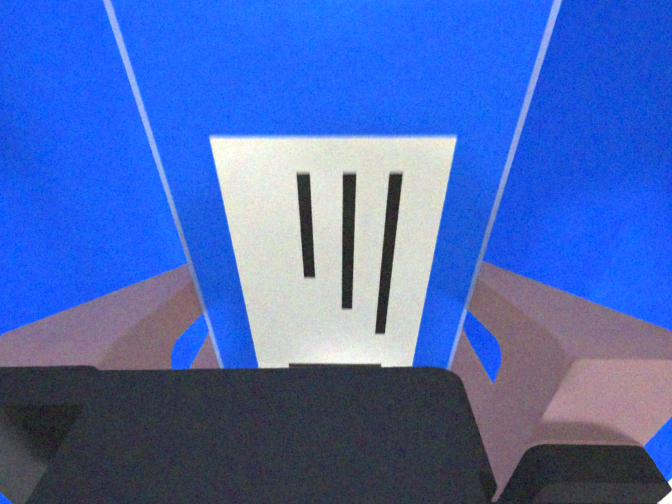

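Scene clock: 554.73 s.
Joint torques (N m): arm1=[0.62 -8.12 7.91 -0.13 0.19 -0.07] | arm2=[0.44 -10.23 7.94 0.17 -0.09 -0.2] | arm3=[0.44 -23.18 8.61 0.79 -0.06 0.13] | arm4=[1.32 -6.71 9.65 -0.16 -0.02 0.11] | arm5=[-0.15 2.96 7.45 1.78 -0.19 0] | arm6=[-0.62 -18.84 8.39 -0.18 0.06 -0.17] | arm7=[-1.14 -7.71 9.03 -0.31 0.07 0.02] | arm8=[1.32 -7.88 9.14 -0.53 -0.06 -0.08]
Heat: arm1: hottest joint3_rad 36 °C; arm2: hottest joint3_rad 35 °C; arm3: hottest joint2_rad 34 °C; arm4: hottest joint3_rad 39 °C; arm5: hottest joint3_rad 36 °C; arm6: hottest joint2_rad 37 °C; arm7: hottest joint3_rad 41 °C; arm8: hottest joint3_rad 34 °C.
move: arm6 off_target
Joint velocities: within noise
arm1, arm2, arm3, arm5, arm7: as last shown
arm4.joint_positions: joint1_rad=+1.799 joint2_rad=+1.257 joint3_rad=+1.343 joint4_rad=-1.641 joint5_rad=+0.011 joint6_rad=-0.385 gripper_m=+0.08991
arm4.joint_status: not commanded
arm4.hand: x=+1.3647 y=-0.4717 z=+1.0548 quat_wxyz=(-0.003, +1.000, -0.003, -0.011) (m; scene frame)
arm4.hand_target: x=+1.3660 y=-0.4769 z=+1.0500 quat_wxyz=(+0.000, +1.000, +0.000, +0.000) (m; scene frame)
arm4.hand_status: not commanded
arm6.joint_positions: joint1_rad=+0.210 joint2_rad=+2.182 joint3_rad=+1.958 joint4_rad=-1.357 joint5_rad=-0.001 joint6_rad=-0.399 gripper_m=+0.08987
arm6.joint_status: not commanded
arm6.hand: x=+1.4602 y=+0.3644 z=+0.8875 quat_wxyz=(+0.005, -0.005, -1.000, -0.003) (m; scene frame)
arm6.hand_target: x=+1.4600 y=+0.3650 z=+0.8999 quat_wxyz=(+0.000, +0.000, -1.000, +0.000) (m; scene frame)
arm6.hand_status: off_target (0.012 m and 0.8 deg from the pose sent, 0.157 m and 2.2 deg at the start)
arm8.joint_positions: joint1_rad=+0.403 joint2_rad=+1.254 joint3_rad=+1.333 joint4_rad=-1.631 joint5_rad=-0.001 joint6_rad=-0.203 gripper_m=+0.08992
arm8.joint_status: not commanded
arm8.hand: x=-1.7327 y=+0.3091 z=+1.0539 quat_wxyz=(-0.006, -0.707, -0.707, +0.008) (m; scene frame)
arm8.hand_target: x=-1.7339 y=+0.3120 z=+1.0500 quat_wxyz=(+0.000, -0.707, -0.707, +0.000) (m; scene frame)
arm8.hand_status: not commanded
pictures: none
No camera images: "cameras" was empty.

Scene clock: 556.57 s.
Joint torques (N m): arm1=[0.44 -7.59 7.98 -0.06 0.19 -0.06] | arm2=[0.38 -10.23 7.94 0.16 -0.09 -0.21] | arm3=[0.5 -23.36 8.62 0.8 -0.05 0.12] | arm4=[1.32 -6.71 9.65 -0.16 -0.02 0.11] | arm5=[0.09 2.73 7.75 1.78 -0.19 0.07] | arm6=[-0.67 -6.95 8.55 -0.14 0.06 -0.18] | arm7=[-1.14 -7.65 9.05 -0.24 0.08 0.02] | arm8=[1.55 -7.82 9.17 -0.46 -0.05 -0.07]
Heat: arm1: hottest joint3_rad 36 °C; arm2: hottest joint3_rad 35 °C; arm3: hottest joint2_rad 34 °C; arm4: hottest joint3_rad 39 °C; arm5: hottest joint3_rad 36 °C; arm6: hottest joint2_rad 37 °C; arm7: hottest joint3_rad 41 °C; arm8: hottest joint3_rad 34 °C.
move: arm6 done
Joint velocities: within noise
arm1.joint_positions: joint1_rad=-1.535 joint2_rad=+1.319 joint3_rad=+1.319 joint4_rad=-1.548 joint5_rad=+0.004 joint6_rad=+0.213 gripper_m=+0.08989
arm1.joint_status: not commanded
arm1.hand: x=-2.2975 y=-0.9553 z=+1.0372 quat_wxyz=(-0.011, -0.885, -0.466, +0.011) (m; scene frame)
arm1.hand_target: x=-2.3000 y=-0.9500 z=+1.0302 quat_wxyz=(+0.000, -0.885, -0.465, +0.000) (m; scene frame)
arm1.hand_status: not commanded
arm2, arm3, arm4, arm5, arm8: as last shown
arm6.joint_positions: joint1_rad=+0.210 joint2_rad=+1.269 joint3_rad=+1.172 joint4_rad=-1.474 joint5_rad=-0.001 joint6_rad=-0.400 gripper_m=+0.08987
arm6.joint_status: not commanded
arm6.hand: x=+1.1755 y=+0.4875 z=+1.0465 quat_wxyz=(+0.000, -0.004, -1.000, -0.001) (m; scene frame)
arm6.hand_target: x=+1.1730 y=+0.4880 z=+1.0499 quat_wxyz=(+0.000, +0.000, -1.000, +0.000) (m; scene frame)
arm6.hand_status: done (0.004 m and 0.5 deg from the pose sent, 0.352 m and 0.8 deg at the start)
arm7.joint_positions: joint1_rad=+2.166 joint2_rad=+1.260 joint3_rad=+1.232 joint4_rad=-1.521 joint5_rad=-0.002 joint6_rad=+0.144 gripper_m=+0.08994
arm7.joint_status: not commanded
arm7.hand: x=-0.4076 y=+0.9717 z=+1.0553 quat_wxyz=(-0.007, +0.637, -0.771, -0.010) (m; scene frame)
arm7.hand_target: x=-0.4041 y=+0.9660 z=+1.0501 quat_wxyz=(+0.000, +0.637, -0.771, +0.000) (m; scene frame)
arm7.hand_status: not commanded
pictures: none
No camera images: "cameras" was empty.

Scene clock: 559.77 s.
Joint torques (N m): arm1=[0.85 -7.94 7.91 -0.1 0.17 -0.07] | arm2=[0.44 -10.23 7.94 0.17 -0.09 -0.21] | arm3=[0.44 -23.24 8.65 0.83 -0.05 0.12] | arm4=[1.32 -6.71 9.65 -0.14 -0.02 0.11] | arm5=[-0.85 -20.13 10 0.25 -0.15 0.05] | arm6=[-0.62 -6.89 8.54 -0.17 0.05 -0.18] | arm7=[-1.14 -7.94 9.02 -0.25 0.07 0.03] | arm8=[1.26 -7.82 9.13 -0.47 -0.06 -0.07]
Heat: arm1: hottest joint3_rad 36 °C; arm2: hottest joint3_rad 35 °C; arm3: hottest joint2_rad 34 °C; arm4: hottest joint3_rad 39 °C; arm5: hottest joint3_rad 37 °C; arm6: hottest joint3_rad 37 °C; arm7: hottest joint3_rad 41 °C; arm8: hottest joint3_rad 34 °C.
move: arm5 off_target
Joint velocities: within noise
arm1, arm2, arm3, arm4, arm6, arm7, arm8: as last shown
arm5.joint_positions: joint1_rad=+0.689 joint2_rad=+2.325 joint3_rad=+2.289 joint4_rad=-1.560 joint5_rad=-0.002 joint6_rad=+0.411 gripper_m=+0.09397
arm5.joint_status: not commanded
arm5.hand: x=+1.5219 y=+0.3508 z=+0.8865 quat_wxyz=(-0.007, +1.000, +0.008, +0.014) (m; scene frame)
arm5.hand_target: x=+1.5108 y=+0.3503 z=+0.9001 quat_wxyz=(+0.000, +1.000, +0.000, -0.001) (m; scene frame)
arm5.hand_status: off_target (0.018 m and 2.0 deg from the pose sent, 0.655 m and 61.4 deg at the start)
arm6.hand: x=+1.1754 y=+0.4876 z=+1.0465 quat_wxyz=(+0.000, -0.004, -1.000, -0.001) (m; scene frame)
pictures: arm5_cam_wrist
camera_calibration:
arm5_cam_wrist: T_world_to_cam=[[-0.0060238, 0.999783, 0.019937, -0.358126], [0.804979, -0.00698033, 0.593262, -1.74094], [0.593272, 0.0196225, -0.804763, -0.0721908], [0, 0, 0, 1]] pos_world=[1.44209, 0.347312, 0.981879]

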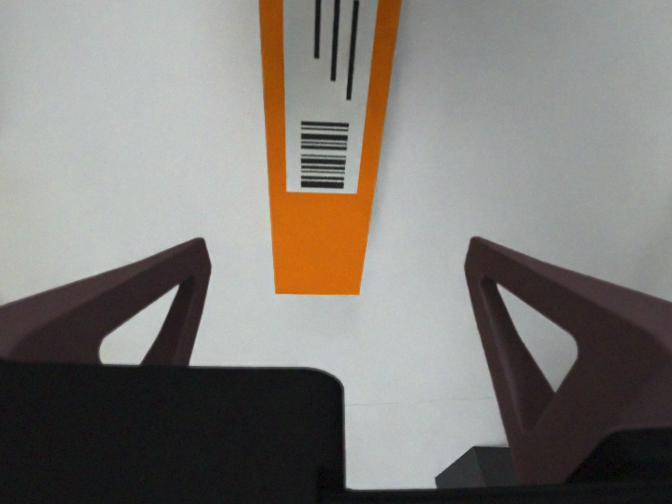

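Emit:
{"method": "move", "body": {
  "arm3": {"joints":{"gripper_m":0.09}},
  "arm5": {"target":[1.503,0.338,0.747,0,1,0,0],"speed":0.15},
  "cameras": []
}}

Emit:
{"method": "move", "body": {
  "arm3": {"target":[0.4,-1.26,0.9,0,0.676,0.737,0],"speed":0.15},
  "cameras": ["arm5_cam_wrist"]
}}

Emit:
{"method": "move", "body": {
  "arm3": {"target":[0.409,-0.966,1.04,0,0.676,0.737,0],"speed":0.3},
  "arm5": {"joints":{"gripper_m":0.052}},
  "cameras": []
}}

Emit:
{"method": "move", "body": {
  "arm5": {"target":[1.53,0.355,0.9,0,1,0,0],"speed":0.2},
  "cameras": []
}}

Emit:
{"method": "move", "body": {
  "arm5": {"target":[1.845,0.501,1.03,0,1,0,0],"speed":0.35},
  "cameras": ["cam_arm3","cam_arm5"]
}}

Scene clock: 574.67 s.
Joint torques (N m): arm1=[0.38 -7.82 7.92 0.01 0.21 -0.07] | arm2=[0.44 -10.23 7.94 0.17 -0.09 -0.21] | arm3=[0.56 -23.36 8.65 0.61 -0.06 0.12] | arm4=[1.32 -6.71 9.65 -0.16 -0.02 0.11] | arm5=[-0.32 -20.95 6.97 0.65 -0.01 0.04] | arm6=[-0.73 -6.89 8.58 -0.14 0.05 -0.17] | arm7=[-0.97 -7.59 8.98 -0.28 0.09 0.03] | arm8=[1.49 -8.12 9.16 -0.57 -0.07 -0.09]
Heat: arm1: hottest joint3_rad 36 °C; arm2: hottest joint3_rad 35 °C; arm3: hottest joint2_rad 34 °C; arm4: hottest joint3_rad 39 °C; arm5: hottest joint3_rad 37 °C; arm6: hottest joint3_rad 37 °C; arm7: hottest joint3_rad 41 °C; arm8: hottest joint3_rad 34 °C.
move: arm3 done; arm5 done
Joint velocities: within noise
arm1, arm2, arm4, arm6, arm7, arm8: as last shown
arm3.joint_positions: joint1_rad=+2.126 joint2_rad=+2.261 joint3_rad=+1.908 joint4_rad=-1.212 joint5_rad=+0.004 joint6_rad=-0.145 gripper_m=+0.08996
arm3.joint_status: all done
arm3.hand: x=+0.3972 y=-1.2856 z=+0.7488 quat_wxyz=(+0.000, +0.675, +0.738, +0.001) (m; scene frame)
arm3.hand_target: x=+0.4049 y=-1.2877 z=+0.7402 quat_wxyz=(+0.000, +0.676, +0.737, +0.000) (m; scene frame)
arm3.hand_status: not commanded
arm5.joint_positions: joint1_rad=+0.688 joint2_rad=+2.459 joint3_rad=+2.181 joint4_rad=-1.297 joint5_rad=-0.006 joint6_rad=+0.424 gripper_m=+0.09397
arm5.joint_status: not commanded
arm5.hand: x=+1.5056 y=+0.3436 z=+0.7515 quat_wxyz=(-0.001, +1.000, +0.002, +0.005) (m; scene frame)
arm5.hand_target: x=+1.5031 y=+0.3381 z=+0.7471 quat_wxyz=(+0.000, +1.000, +0.000, +0.000) (m; scene frame)
arm5.hand_status: done (0.008 m and 0.7 deg from the pose sent, 0.141 m and 2.0 deg at the start)
pictures: none
No camera images: "cameras" was empty.

Scene clock: 576.53 s.
Joint torques (N m): arm1=[0.67 -7.94 7.87 -0.12 0.18 -0.08] | arm2=[0.44 -10.23 7.94 0.17 -0.09 -0.21] | arm3=[-0.21 -25.64 13.81 -0.29 -0.06 0.04] | arm4=[1.32 -6.71 9.65 -0.16 -0.02 0.11] | arm5=[-0.5 -20.72 7.04 0.88 -0.02 0.04] | arm6=[-0.67 -6.95 8.57 -0.16 0.05 -0.18] | arm7=[-1.14 -7.77 9.03 -0.21 0.07 0.03] | arm8=[1.38 -7.82 9.16 -0.53 -0.05 -0.07]
Heat: arm1: hottest joint3_rad 36 °C; arm2: hottest joint3_rad 35 °C; arm3: hottest joint2_rad 34 °C; arm4: hottest joint3_rad 39 °C; arm5: hottest joint3_rad 37 °C; arm6: hottest joint3_rad 37 °C; arm7: hottest joint3_rad 41 °C; arm8: hottest joint3_rad 34 °C.
move: arm3 off_target
Joint velocities: within noise
arm1, arm2, arm4, arm5, arm6, arm7, arm8: as last shown
arm3.joint_positions: joint1_rad=+2.126 joint2_rad=+2.107 joint3_rad=+1.936 joint4_rad=-1.470 joint5_rad=+0.004 joint6_rad=-0.145 gripper_m=+0.08996
arm3.joint_status: not commanded
arm3.hand: x=+0.3989 y=-1.2440 z=+0.8587 quat_wxyz=(-0.024, +0.674, +0.738, +0.030) (m; scene frame)
arm3.hand_target: x=+0.4000 y=-1.2579 z=+0.8998 quat_wxyz=(+0.000, +0.676, +0.737, +0.000) (m; scene frame)
arm3.hand_status: off_target (0.044 m and 4.4 deg from the pose sent, 0.154 m and 0.2 deg at the start)
pictures: arm5_cam_wrist
camera_calibration:
arm5_cam_wrist: T_world_to_cam=[[0.00756366, 0.999938, 0.00816419, -0.359976], [0.814991, -0.0108951, 0.57937, -1.6511], [0.579424, 0.00227159, -0.815023, -0.136553], [0, 0, 0, 1]] pos_world=[1.42748, 0.342275, 0.848246]

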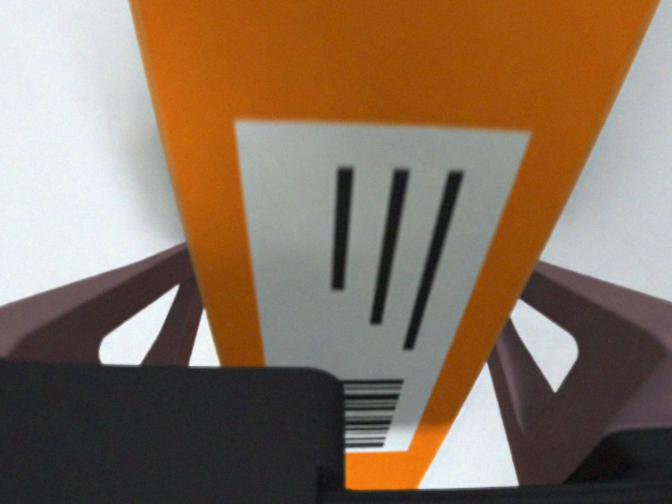

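Scene clock: 578.43 s.
Joint torques (N m): arm1=[0.79 -8.35 7.9 -0.1 0.18 -0.07] | arm2=[0.44 -10.23 7.94 0.17 -0.09 -0.21] | arm3=[-1.38 -10.52 9.26 -0.24 -0.06 -0.12] | arm4=[1.32 -6.71 9.65 -0.17 -0.02 0.11] | arm5=[-0.73 -20.66 6.95 0.73 0.03 0.02] | arm6=[-0.62 -6.89 8.55 -0.14 0.05 -0.18] | arm7=[-1.03 -7.65 8.98 -0.27 0.08 0.03] | arm8=[1.44 -7.94 9.17 -0.49 -0.09 -0.07]
Heat: arm1: hottest joint3_rad 36 °C; arm2: hottest joint3_rad 35 °C; arm3: hottest joint2_rad 34 °C; arm4: hottest joint3_rad 39 °C; arm5: hottest joint3_rad 37 °C; arm6: hottest joint3_rad 37 °C; arm7: hottest joint3_rad 41 °C; arm8: hottest joint3_rad 34 °C.
move: arm3 done; arm5 off_target
Joint velocities: within noise
arm1, arm2, arm4, arm6, arm7, arm8: as last shown
arm3.joint_positions: joint1_rad=+2.126 joint2_rad=+1.262 joint3_rad=+1.323 joint4_rad=-1.618 joint5_rad=+0.004 joint6_rad=-0.145 gripper_m=+0.08996
arm3.joint_status: not commanded
arm3.hand: x=+0.4131 y=-0.9690 z=+1.0390 quat_wxyz=(+0.003, +0.675, +0.738, -0.003) (m; scene frame)
arm3.hand_target: x=+0.4090 y=-0.9660 z=+1.0400 quat_wxyz=(+0.000, +0.676, +0.737, +0.000) (m; scene frame)
arm3.hand_status: done (0.005 m and 0.5 deg from the pose sent, 0.332 m and 4.4 deg at the start)
arm5.joint_positions: joint1_rad=+0.690 joint2_rad=+2.459 joint3_rad=+2.181 joint4_rad=-1.295 joint5_rad=-0.006 joint6_rad=+0.424 gripper_m=+0.05905
arm5.joint_status: gripper_m off_target (ended at +0.05907, target +0.05200)
arm5.hand: x=+1.5059 y=+0.3422 z=+0.7515 quat_wxyz=(-0.001, +1.000, +0.002, +0.005) (m; scene frame)
arm5.hand_target: x=+1.5032 y=+0.3380 z=+0.7471 quat_wxyz=(+0.000, +1.000, +0.000, +0.000) (m; scene frame)
arm5.hand_status: not commanded
pictures: none
No camera images: "cameras" was empty.

Scene clock: 580.03 s.
Joint torques (N m): arm1=[0.85 -8.06 7.95 -0.12 0.2 -0.08] | arm2=[0.44 -10.23 7.94 0.17 -0.09 -0.2] | arm3=[-1.44 -10.64 9.31 -0.21 -0.05 -0.12] | arm4=[1.32 -6.71 9.63 -0.16 -0.02 0.11] | arm5=[-1.26 -21.01 9.22 -0.13 -0.04 0] | arm6=[-0.67 -6.89 8.57 -0.14 0.05 -0.18] | arm7=[-1.08 -7.65 9.03 -0.21 0.07 0.03] | arm8=[1.2 -7.71 9.14 -0.5 -0.06 -0.08]
Heat: arm1: hottest joint3_rad 36 °C; arm2: hottest joint3_rad 35 °C; arm3: hottest joint2_rad 34 °C; arm4: hottest joint3_rad 39 °C; arm5: hottest joint3_rad 38 °C; arm6: hottest joint3_rad 37 °C; arm7: hottest joint3_rad 41 °C; arm8: hottest joint3_rad 34 °C.
move: arm5 off_target
Joint velocities: within noise
arm1, arm3, arm4, arm6, arm7, arm8: as last shown
arm2.joint_positions: joint1_rad=-1.432 joint2_rad=+1.255 joint3_rad=+1.222 joint4_rad=-1.526 joint5_rad=+0.002 joint6_rad=-0.505 gripper_m=+0.08992
arm2.joint_status: not commanded
arm2.hand: x=-0.6772 y=-0.3173 z=+1.0509 quat_wxyz=(-0.006, +0.701, -0.713, -0.001) (m; scene frame)
arm2.hand_target: x=-0.6800 y=-0.3199 z=+1.0499 quat_wxyz=(+0.000, +0.707, -0.707, +0.000) (m; scene frame)
arm2.hand_status: not commanded
arm3.hand: x=+0.4131 y=-0.9689 z=+1.0390 quat_wxyz=(+0.003, +0.675, +0.738, -0.003) (m; scene frame)
arm3.hand_target: x=+0.4090 y=-0.9659 z=+1.0400 quat_wxyz=(+0.000, +0.676, +0.737, +0.000) (m; scene frame)
arm5.joint_positions: joint1_rad=+0.690 joint2_rad=+2.262 joint3_rad=+2.152 joint4_rad=-1.496 joint5_rad=-0.006 joint6_rad=+0.424 gripper_m=+0.05905
arm5.joint_status: not commanded
arm5.hand: x=+1.5403 y=+0.3574 z=+0.8775 quat_wxyz=(-0.008, +1.000, +0.002, +0.019) (m; scene frame)
arm5.hand_target: x=+1.5308 y=+0.3553 z=+0.9001 quat_wxyz=(+0.000, +1.000, +0.000, +0.000) (m; scene frame)
arm5.hand_status: off_target (0.025 m and 2.4 deg from the pose sent, 0.151 m and 0.6 deg at the start)
pictures: none
No camera images: "cameras" was empty.

Scene clock: 581.93 s.
Joint torques (N m): arm1=[0.73 -7.77 7.97 -0.08 0.17 -0.06] | arm2=[0.44 -10.23 7.94 0.17 -0.09 -0.2] | arm3=[-1.55 -10.58 9.28 -0.23 -0.06 -0.12] | arm4=[1.32 -6.71 9.63 -0.16 -0.02 0.11] | arm5=[-1.61 -6.53 7.21 -0.24 -0.02 -0.14] | arm6=[-0.67 -6.89 8.58 -0.17 0.05 -0.18] | arm7=[-1.08 -7.71 9.02 -0.28 0.08 0.04] | arm8=[1.61 -7.77 9.13 -0.5 -0.06 -0.08]
Heat: arm1: hottest joint3_rad 35 °C; arm2: hottest joint3_rad 35 °C; arm3: hottest joint2_rad 34 °C; arm4: hottest joint3_rad 39 °C; arm5: hottest joint3_rad 38 °C; arm6: hottest joint3_rad 37 °C; arm7: hottest joint3_rad 41 °C; arm8: hottest joint3_rad 34 °C.
move: arm5 done
Joint velocities: within noise
arm1, arm2, arm3, arm4, arm6, arm7, arm8: as last shown
arm5.joint_positions: joint1_rad=+0.686 joint2_rad=+1.249 joint3_rad=+1.179 joint4_rad=-1.493 joint5_rad=-0.005 joint6_rad=+0.424 gripper_m=+0.05904
arm5.joint_status: not commanded
arm5.hand: x=+1.8455 y=+0.4981 z=+1.0269 quat_wxyz=(+0.001, +1.000, +0.000, -0.001) (m; scene frame)
arm5.hand_target: x=+1.8450 y=+0.5009 z=+1.0300 quat_wxyz=(+0.000, +1.000, +0.000, +0.000) (m; scene frame)
arm5.hand_status: done (0.004 m and 0.1 deg from the pose sent, 0.370 m and 2.4 deg at the start)
pictures: cam_arm3, cam_arm5

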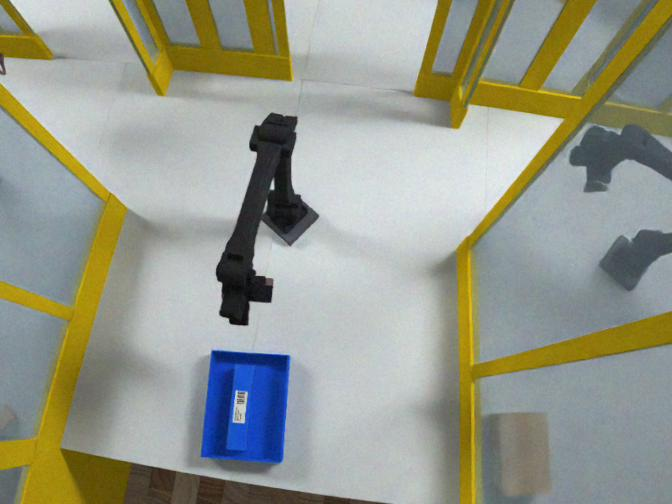

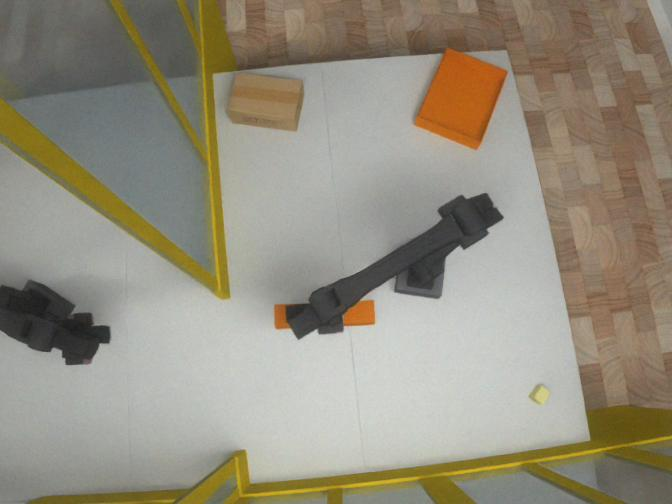

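Emit:
{"method": "move", "body": {
  "arm5": {"joints":{"joint1_rad":-1.686,"joint6_rad":0.13}},
  "cameras": []
}}

Emit:
{"method": "move", "body": {
  "arm5": {"target":[2.421,1.300,0.88,0,-0.507,0.862,0],"speed":0.35},
  "cameras": ["arm5_cam_wrist"]
}}

Scene clock: 589.13 s.
Joint torques (N m): arm1=[0.5 -7.82 8.02 -0.05 0.17 -0.07] | arm2=[0.44 -10.23 7.94 0.17 -0.09 -0.21] | arm3=[-1.61 -10.58 9.32 -0.21 -0.07 -0.13] | arm4=[1.32 -6.77 9.63 -0.14 -0.02 0.11] | arm5=[-0.32 -6.53 7.16 0.03 -0.23 -0.16] | arm6=[-0.67 -6.95 8.57 -0.16 0.05 -0.18] | arm7=[-1.03 -7.65 9.01 -0.24 0.06 0.03] | arm8=[1.38 -7.94 9.17 -0.55 -0.05 -0.08]
Heat: arm1: hottest joint3_rad 35 °C; arm2: hottest joint3_rad 35 °C; arm3: hottest joint2_rad 34 °C; arm4: hottest joint3_rad 39 °C; arm5: hottest joint3_rad 37 °C; arm6: hottest joint3_rad 37 °C; arm7: hottest joint3_rad 40 °C; arm8: hottest joint3_rad 34 °C.
move: arm5 done
Joint velocities: within noise
arm1, arm2, arm3, arm6, arm7: as last shown
arm4.joint_positions: joint1_rad=+1.799 joint2_rad=+1.257 joint3_rad=+1.343 joint4_rad=-1.641 joint5_rad=+0.011 joint6_rad=-0.385 gripper_m=+0.08991
arm4.joint_status: not commanded
arm4.hand: x=+1.3647 y=-0.4717 z=+1.0548 quat_wxyz=(-0.003, +1.000, -0.003, -0.011) (m; scene frame)
arm4.hand_target: x=+1.3660 y=-0.4769 z=+1.0500 quat_wxyz=(+0.000, +1.000, +0.000, +0.000) (m; scene frame)
arm4.hand_status: not commanded
arm5.joint_positions: joint1_rad=-1.690 joint2_rad=+1.249 joint3_rad=+1.179 joint4_rad=-1.493 joint5_rad=-0.003 joint6_rad=+0.139 gripper_m=+0.05889
arm5.joint_status: all done
arm5.hand: x=+2.2936 y=+0.9671 z=+1.0314 quat_wxyz=(-0.005, +0.502, -0.865, -0.005) (m; scene frame)
arm5.hand_target: x=+2.2917 y=+0.9672 z=+1.0345 quat_wxyz=(-0.004, +0.507, -0.862, -0.005) (m; scene frame)
arm5.hand_status: not commanded
arm8.joint_positions: joint1_rad=+0.403 joint2_rad=+1.254 joint3_rad=+1.333 joint4_rad=-1.631 joint5_rad=-0.001 joint6_rad=-0.203 gripper_m=+0.08992
arm8.joint_status: not commanded
arm8.hand: x=-1.7327 y=+0.3091 z=+1.0539 quat_wxyz=(-0.006, -0.707, -0.707, +0.008) (m; scene frame)
arm8.hand_target: x=-1.7339 y=+0.3120 z=+1.0500 quat_wxyz=(+0.000, -0.707, -0.707, +0.000) (m; scene frame)
arm8.hand_status: not commanded
pictures: none
No camera images: "cameras" was empty.

Scene clock: 591.47 s.
Joint torques (N m): arm1=[0.56 -7.65 7.9 -0.05 0.19 -0.07] | arm2=[0.38 -10.29 7.94 0.16 -0.09 -0.2] | arm3=[-1.61 -10.58 9.28 -0.21 -0.06 -0.11] | arm4=[1.32 -6.71 9.65 -0.16 -0.02 0.11] | arm5=[-0.38 -20.72 10.22 -0.03 -0.11 -0.13] | arm6=[-0.67 -6.89 8.58 -0.14 0.05 -0.17] | arm7=[-0.97 -7.59 9.07 -0.28 0.06 0.04] | arm8=[1.44 -7.94 9.18 -0.46 -0.08 -0.08]
Heat: arm1: hottest joint3_rad 35 °C; arm2: hottest joint3_rad 35 °C; arm3: hottest joint2_rad 34 °C; arm4: hottest joint3_rad 39 °C; arm5: hottest joint3_rad 37 °C; arm6: hottest joint3_rad 37 °C; arm7: hottest joint3_rad 40 °C; arm8: hottest joint3_rad 34 °C.
move: arm5 off_target
Joint velocities: within noise
arm1.joint_positions: joint1_rad=-1.535 joint2_rad=+1.319 joint3_rad=+1.319 joint4_rad=-1.548 joint5_rad=+0.004 joint6_rad=+0.213 gripper_m=+0.08989
arm1.joint_status: not commanded
arm1.hand: x=-2.2975 y=-0.9553 z=+1.0372 quat_wxyz=(-0.011, -0.885, -0.466, +0.011) (m; scene frame)
arm1.hand_target: x=-2.3000 y=-0.9500 z=+1.0302 quat_wxyz=(+0.000, -0.885, -0.465, +0.000) (m; scene frame)
arm1.hand_status: not commanded
arm2, arm3, arm4, arm8: as last shown
arm5.joint_positions: joint1_rad=-1.689 joint2_rad=+2.302 joint3_rad=+2.152 joint4_rad=-1.471 joint5_rad=-0.003 joint6_rad=+0.139 gripper_m=+0.05889
arm5.joint_status: not commanded
arm5.hand: x=+2.4200 y=+1.2854 z=+0.8598 quat_wxyz=(+0.017, +0.502, -0.865, +0.013) (m; scene frame)
arm5.hand_target: x=+2.4206 y=+1.2989 z=+0.8801 quat_wxyz=(+0.000, +0.507, -0.862, +0.000) (m; scene frame)
arm5.hand_status: off_target (0.025 m and 2.5 deg from the pose sent, 0.387 m and 1.1 deg at the start)
arm6.joint_positions: joint1_rad=+0.210 joint2_rad=+1.269 joint3_rad=+1.172 joint4_rad=-1.474 joint5_rad=-0.001 joint6_rad=-0.400 gripper_m=+0.08987
arm6.joint_status: not commanded
arm6.hand: x=+1.1754 y=+0.4876 z=+1.0465 quat_wxyz=(+0.000, -0.004, -1.000, -0.001) (m; scene frame)
arm6.hand_target: x=+1.1730 y=+0.4880 z=+1.0499 quat_wxyz=(+0.000, +0.000, -1.000, +0.000) (m; scene frame)
arm6.hand_status: not commanded
arm7.joint_positions: joint1_rad=+2.166 joint2_rad=+1.260 joint3_rad=+1.232 joint4_rad=-1.521 joint5_rad=-0.002 joint6_rad=+0.144 gripper_m=+0.08994
arm7.joint_status: not commanded
arm7.hand: x=-0.4076 y=+0.9717 z=+1.0553 quat_wxyz=(-0.007, +0.637, -0.771, -0.010) (m; scene frame)
arm7.hand_target: x=-0.4041 y=+0.9660 z=+1.0501 quat_wxyz=(+0.000, +0.637, -0.771, +0.000) (m; scene frame)
arm7.hand_status: not commanded
pictures: arm5_cam_wrist
camera_calibration:
arm5_cam_wrist: T_world_to_cam=[[0.863103, -0.504918, 0.0105009, -1.44763], [-0.407511, -0.684013, 0.605029, 1.35279], [-0.298307, -0.526482, -0.796134, 2.20724], [0, 0, 0, 1]] pos_world=[2.45917, 1.35647, 0.953984]

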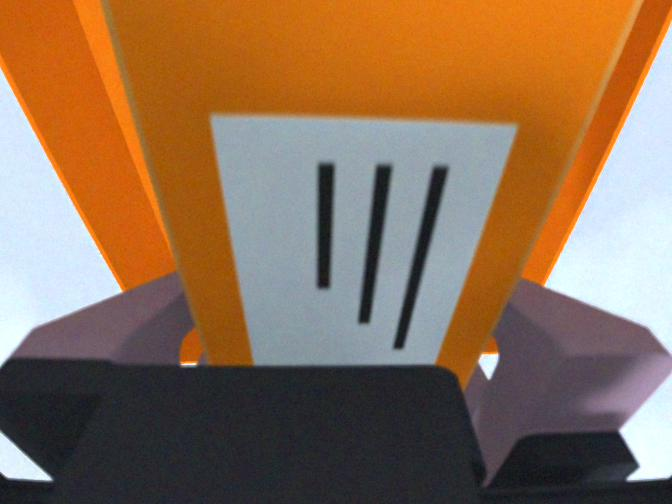

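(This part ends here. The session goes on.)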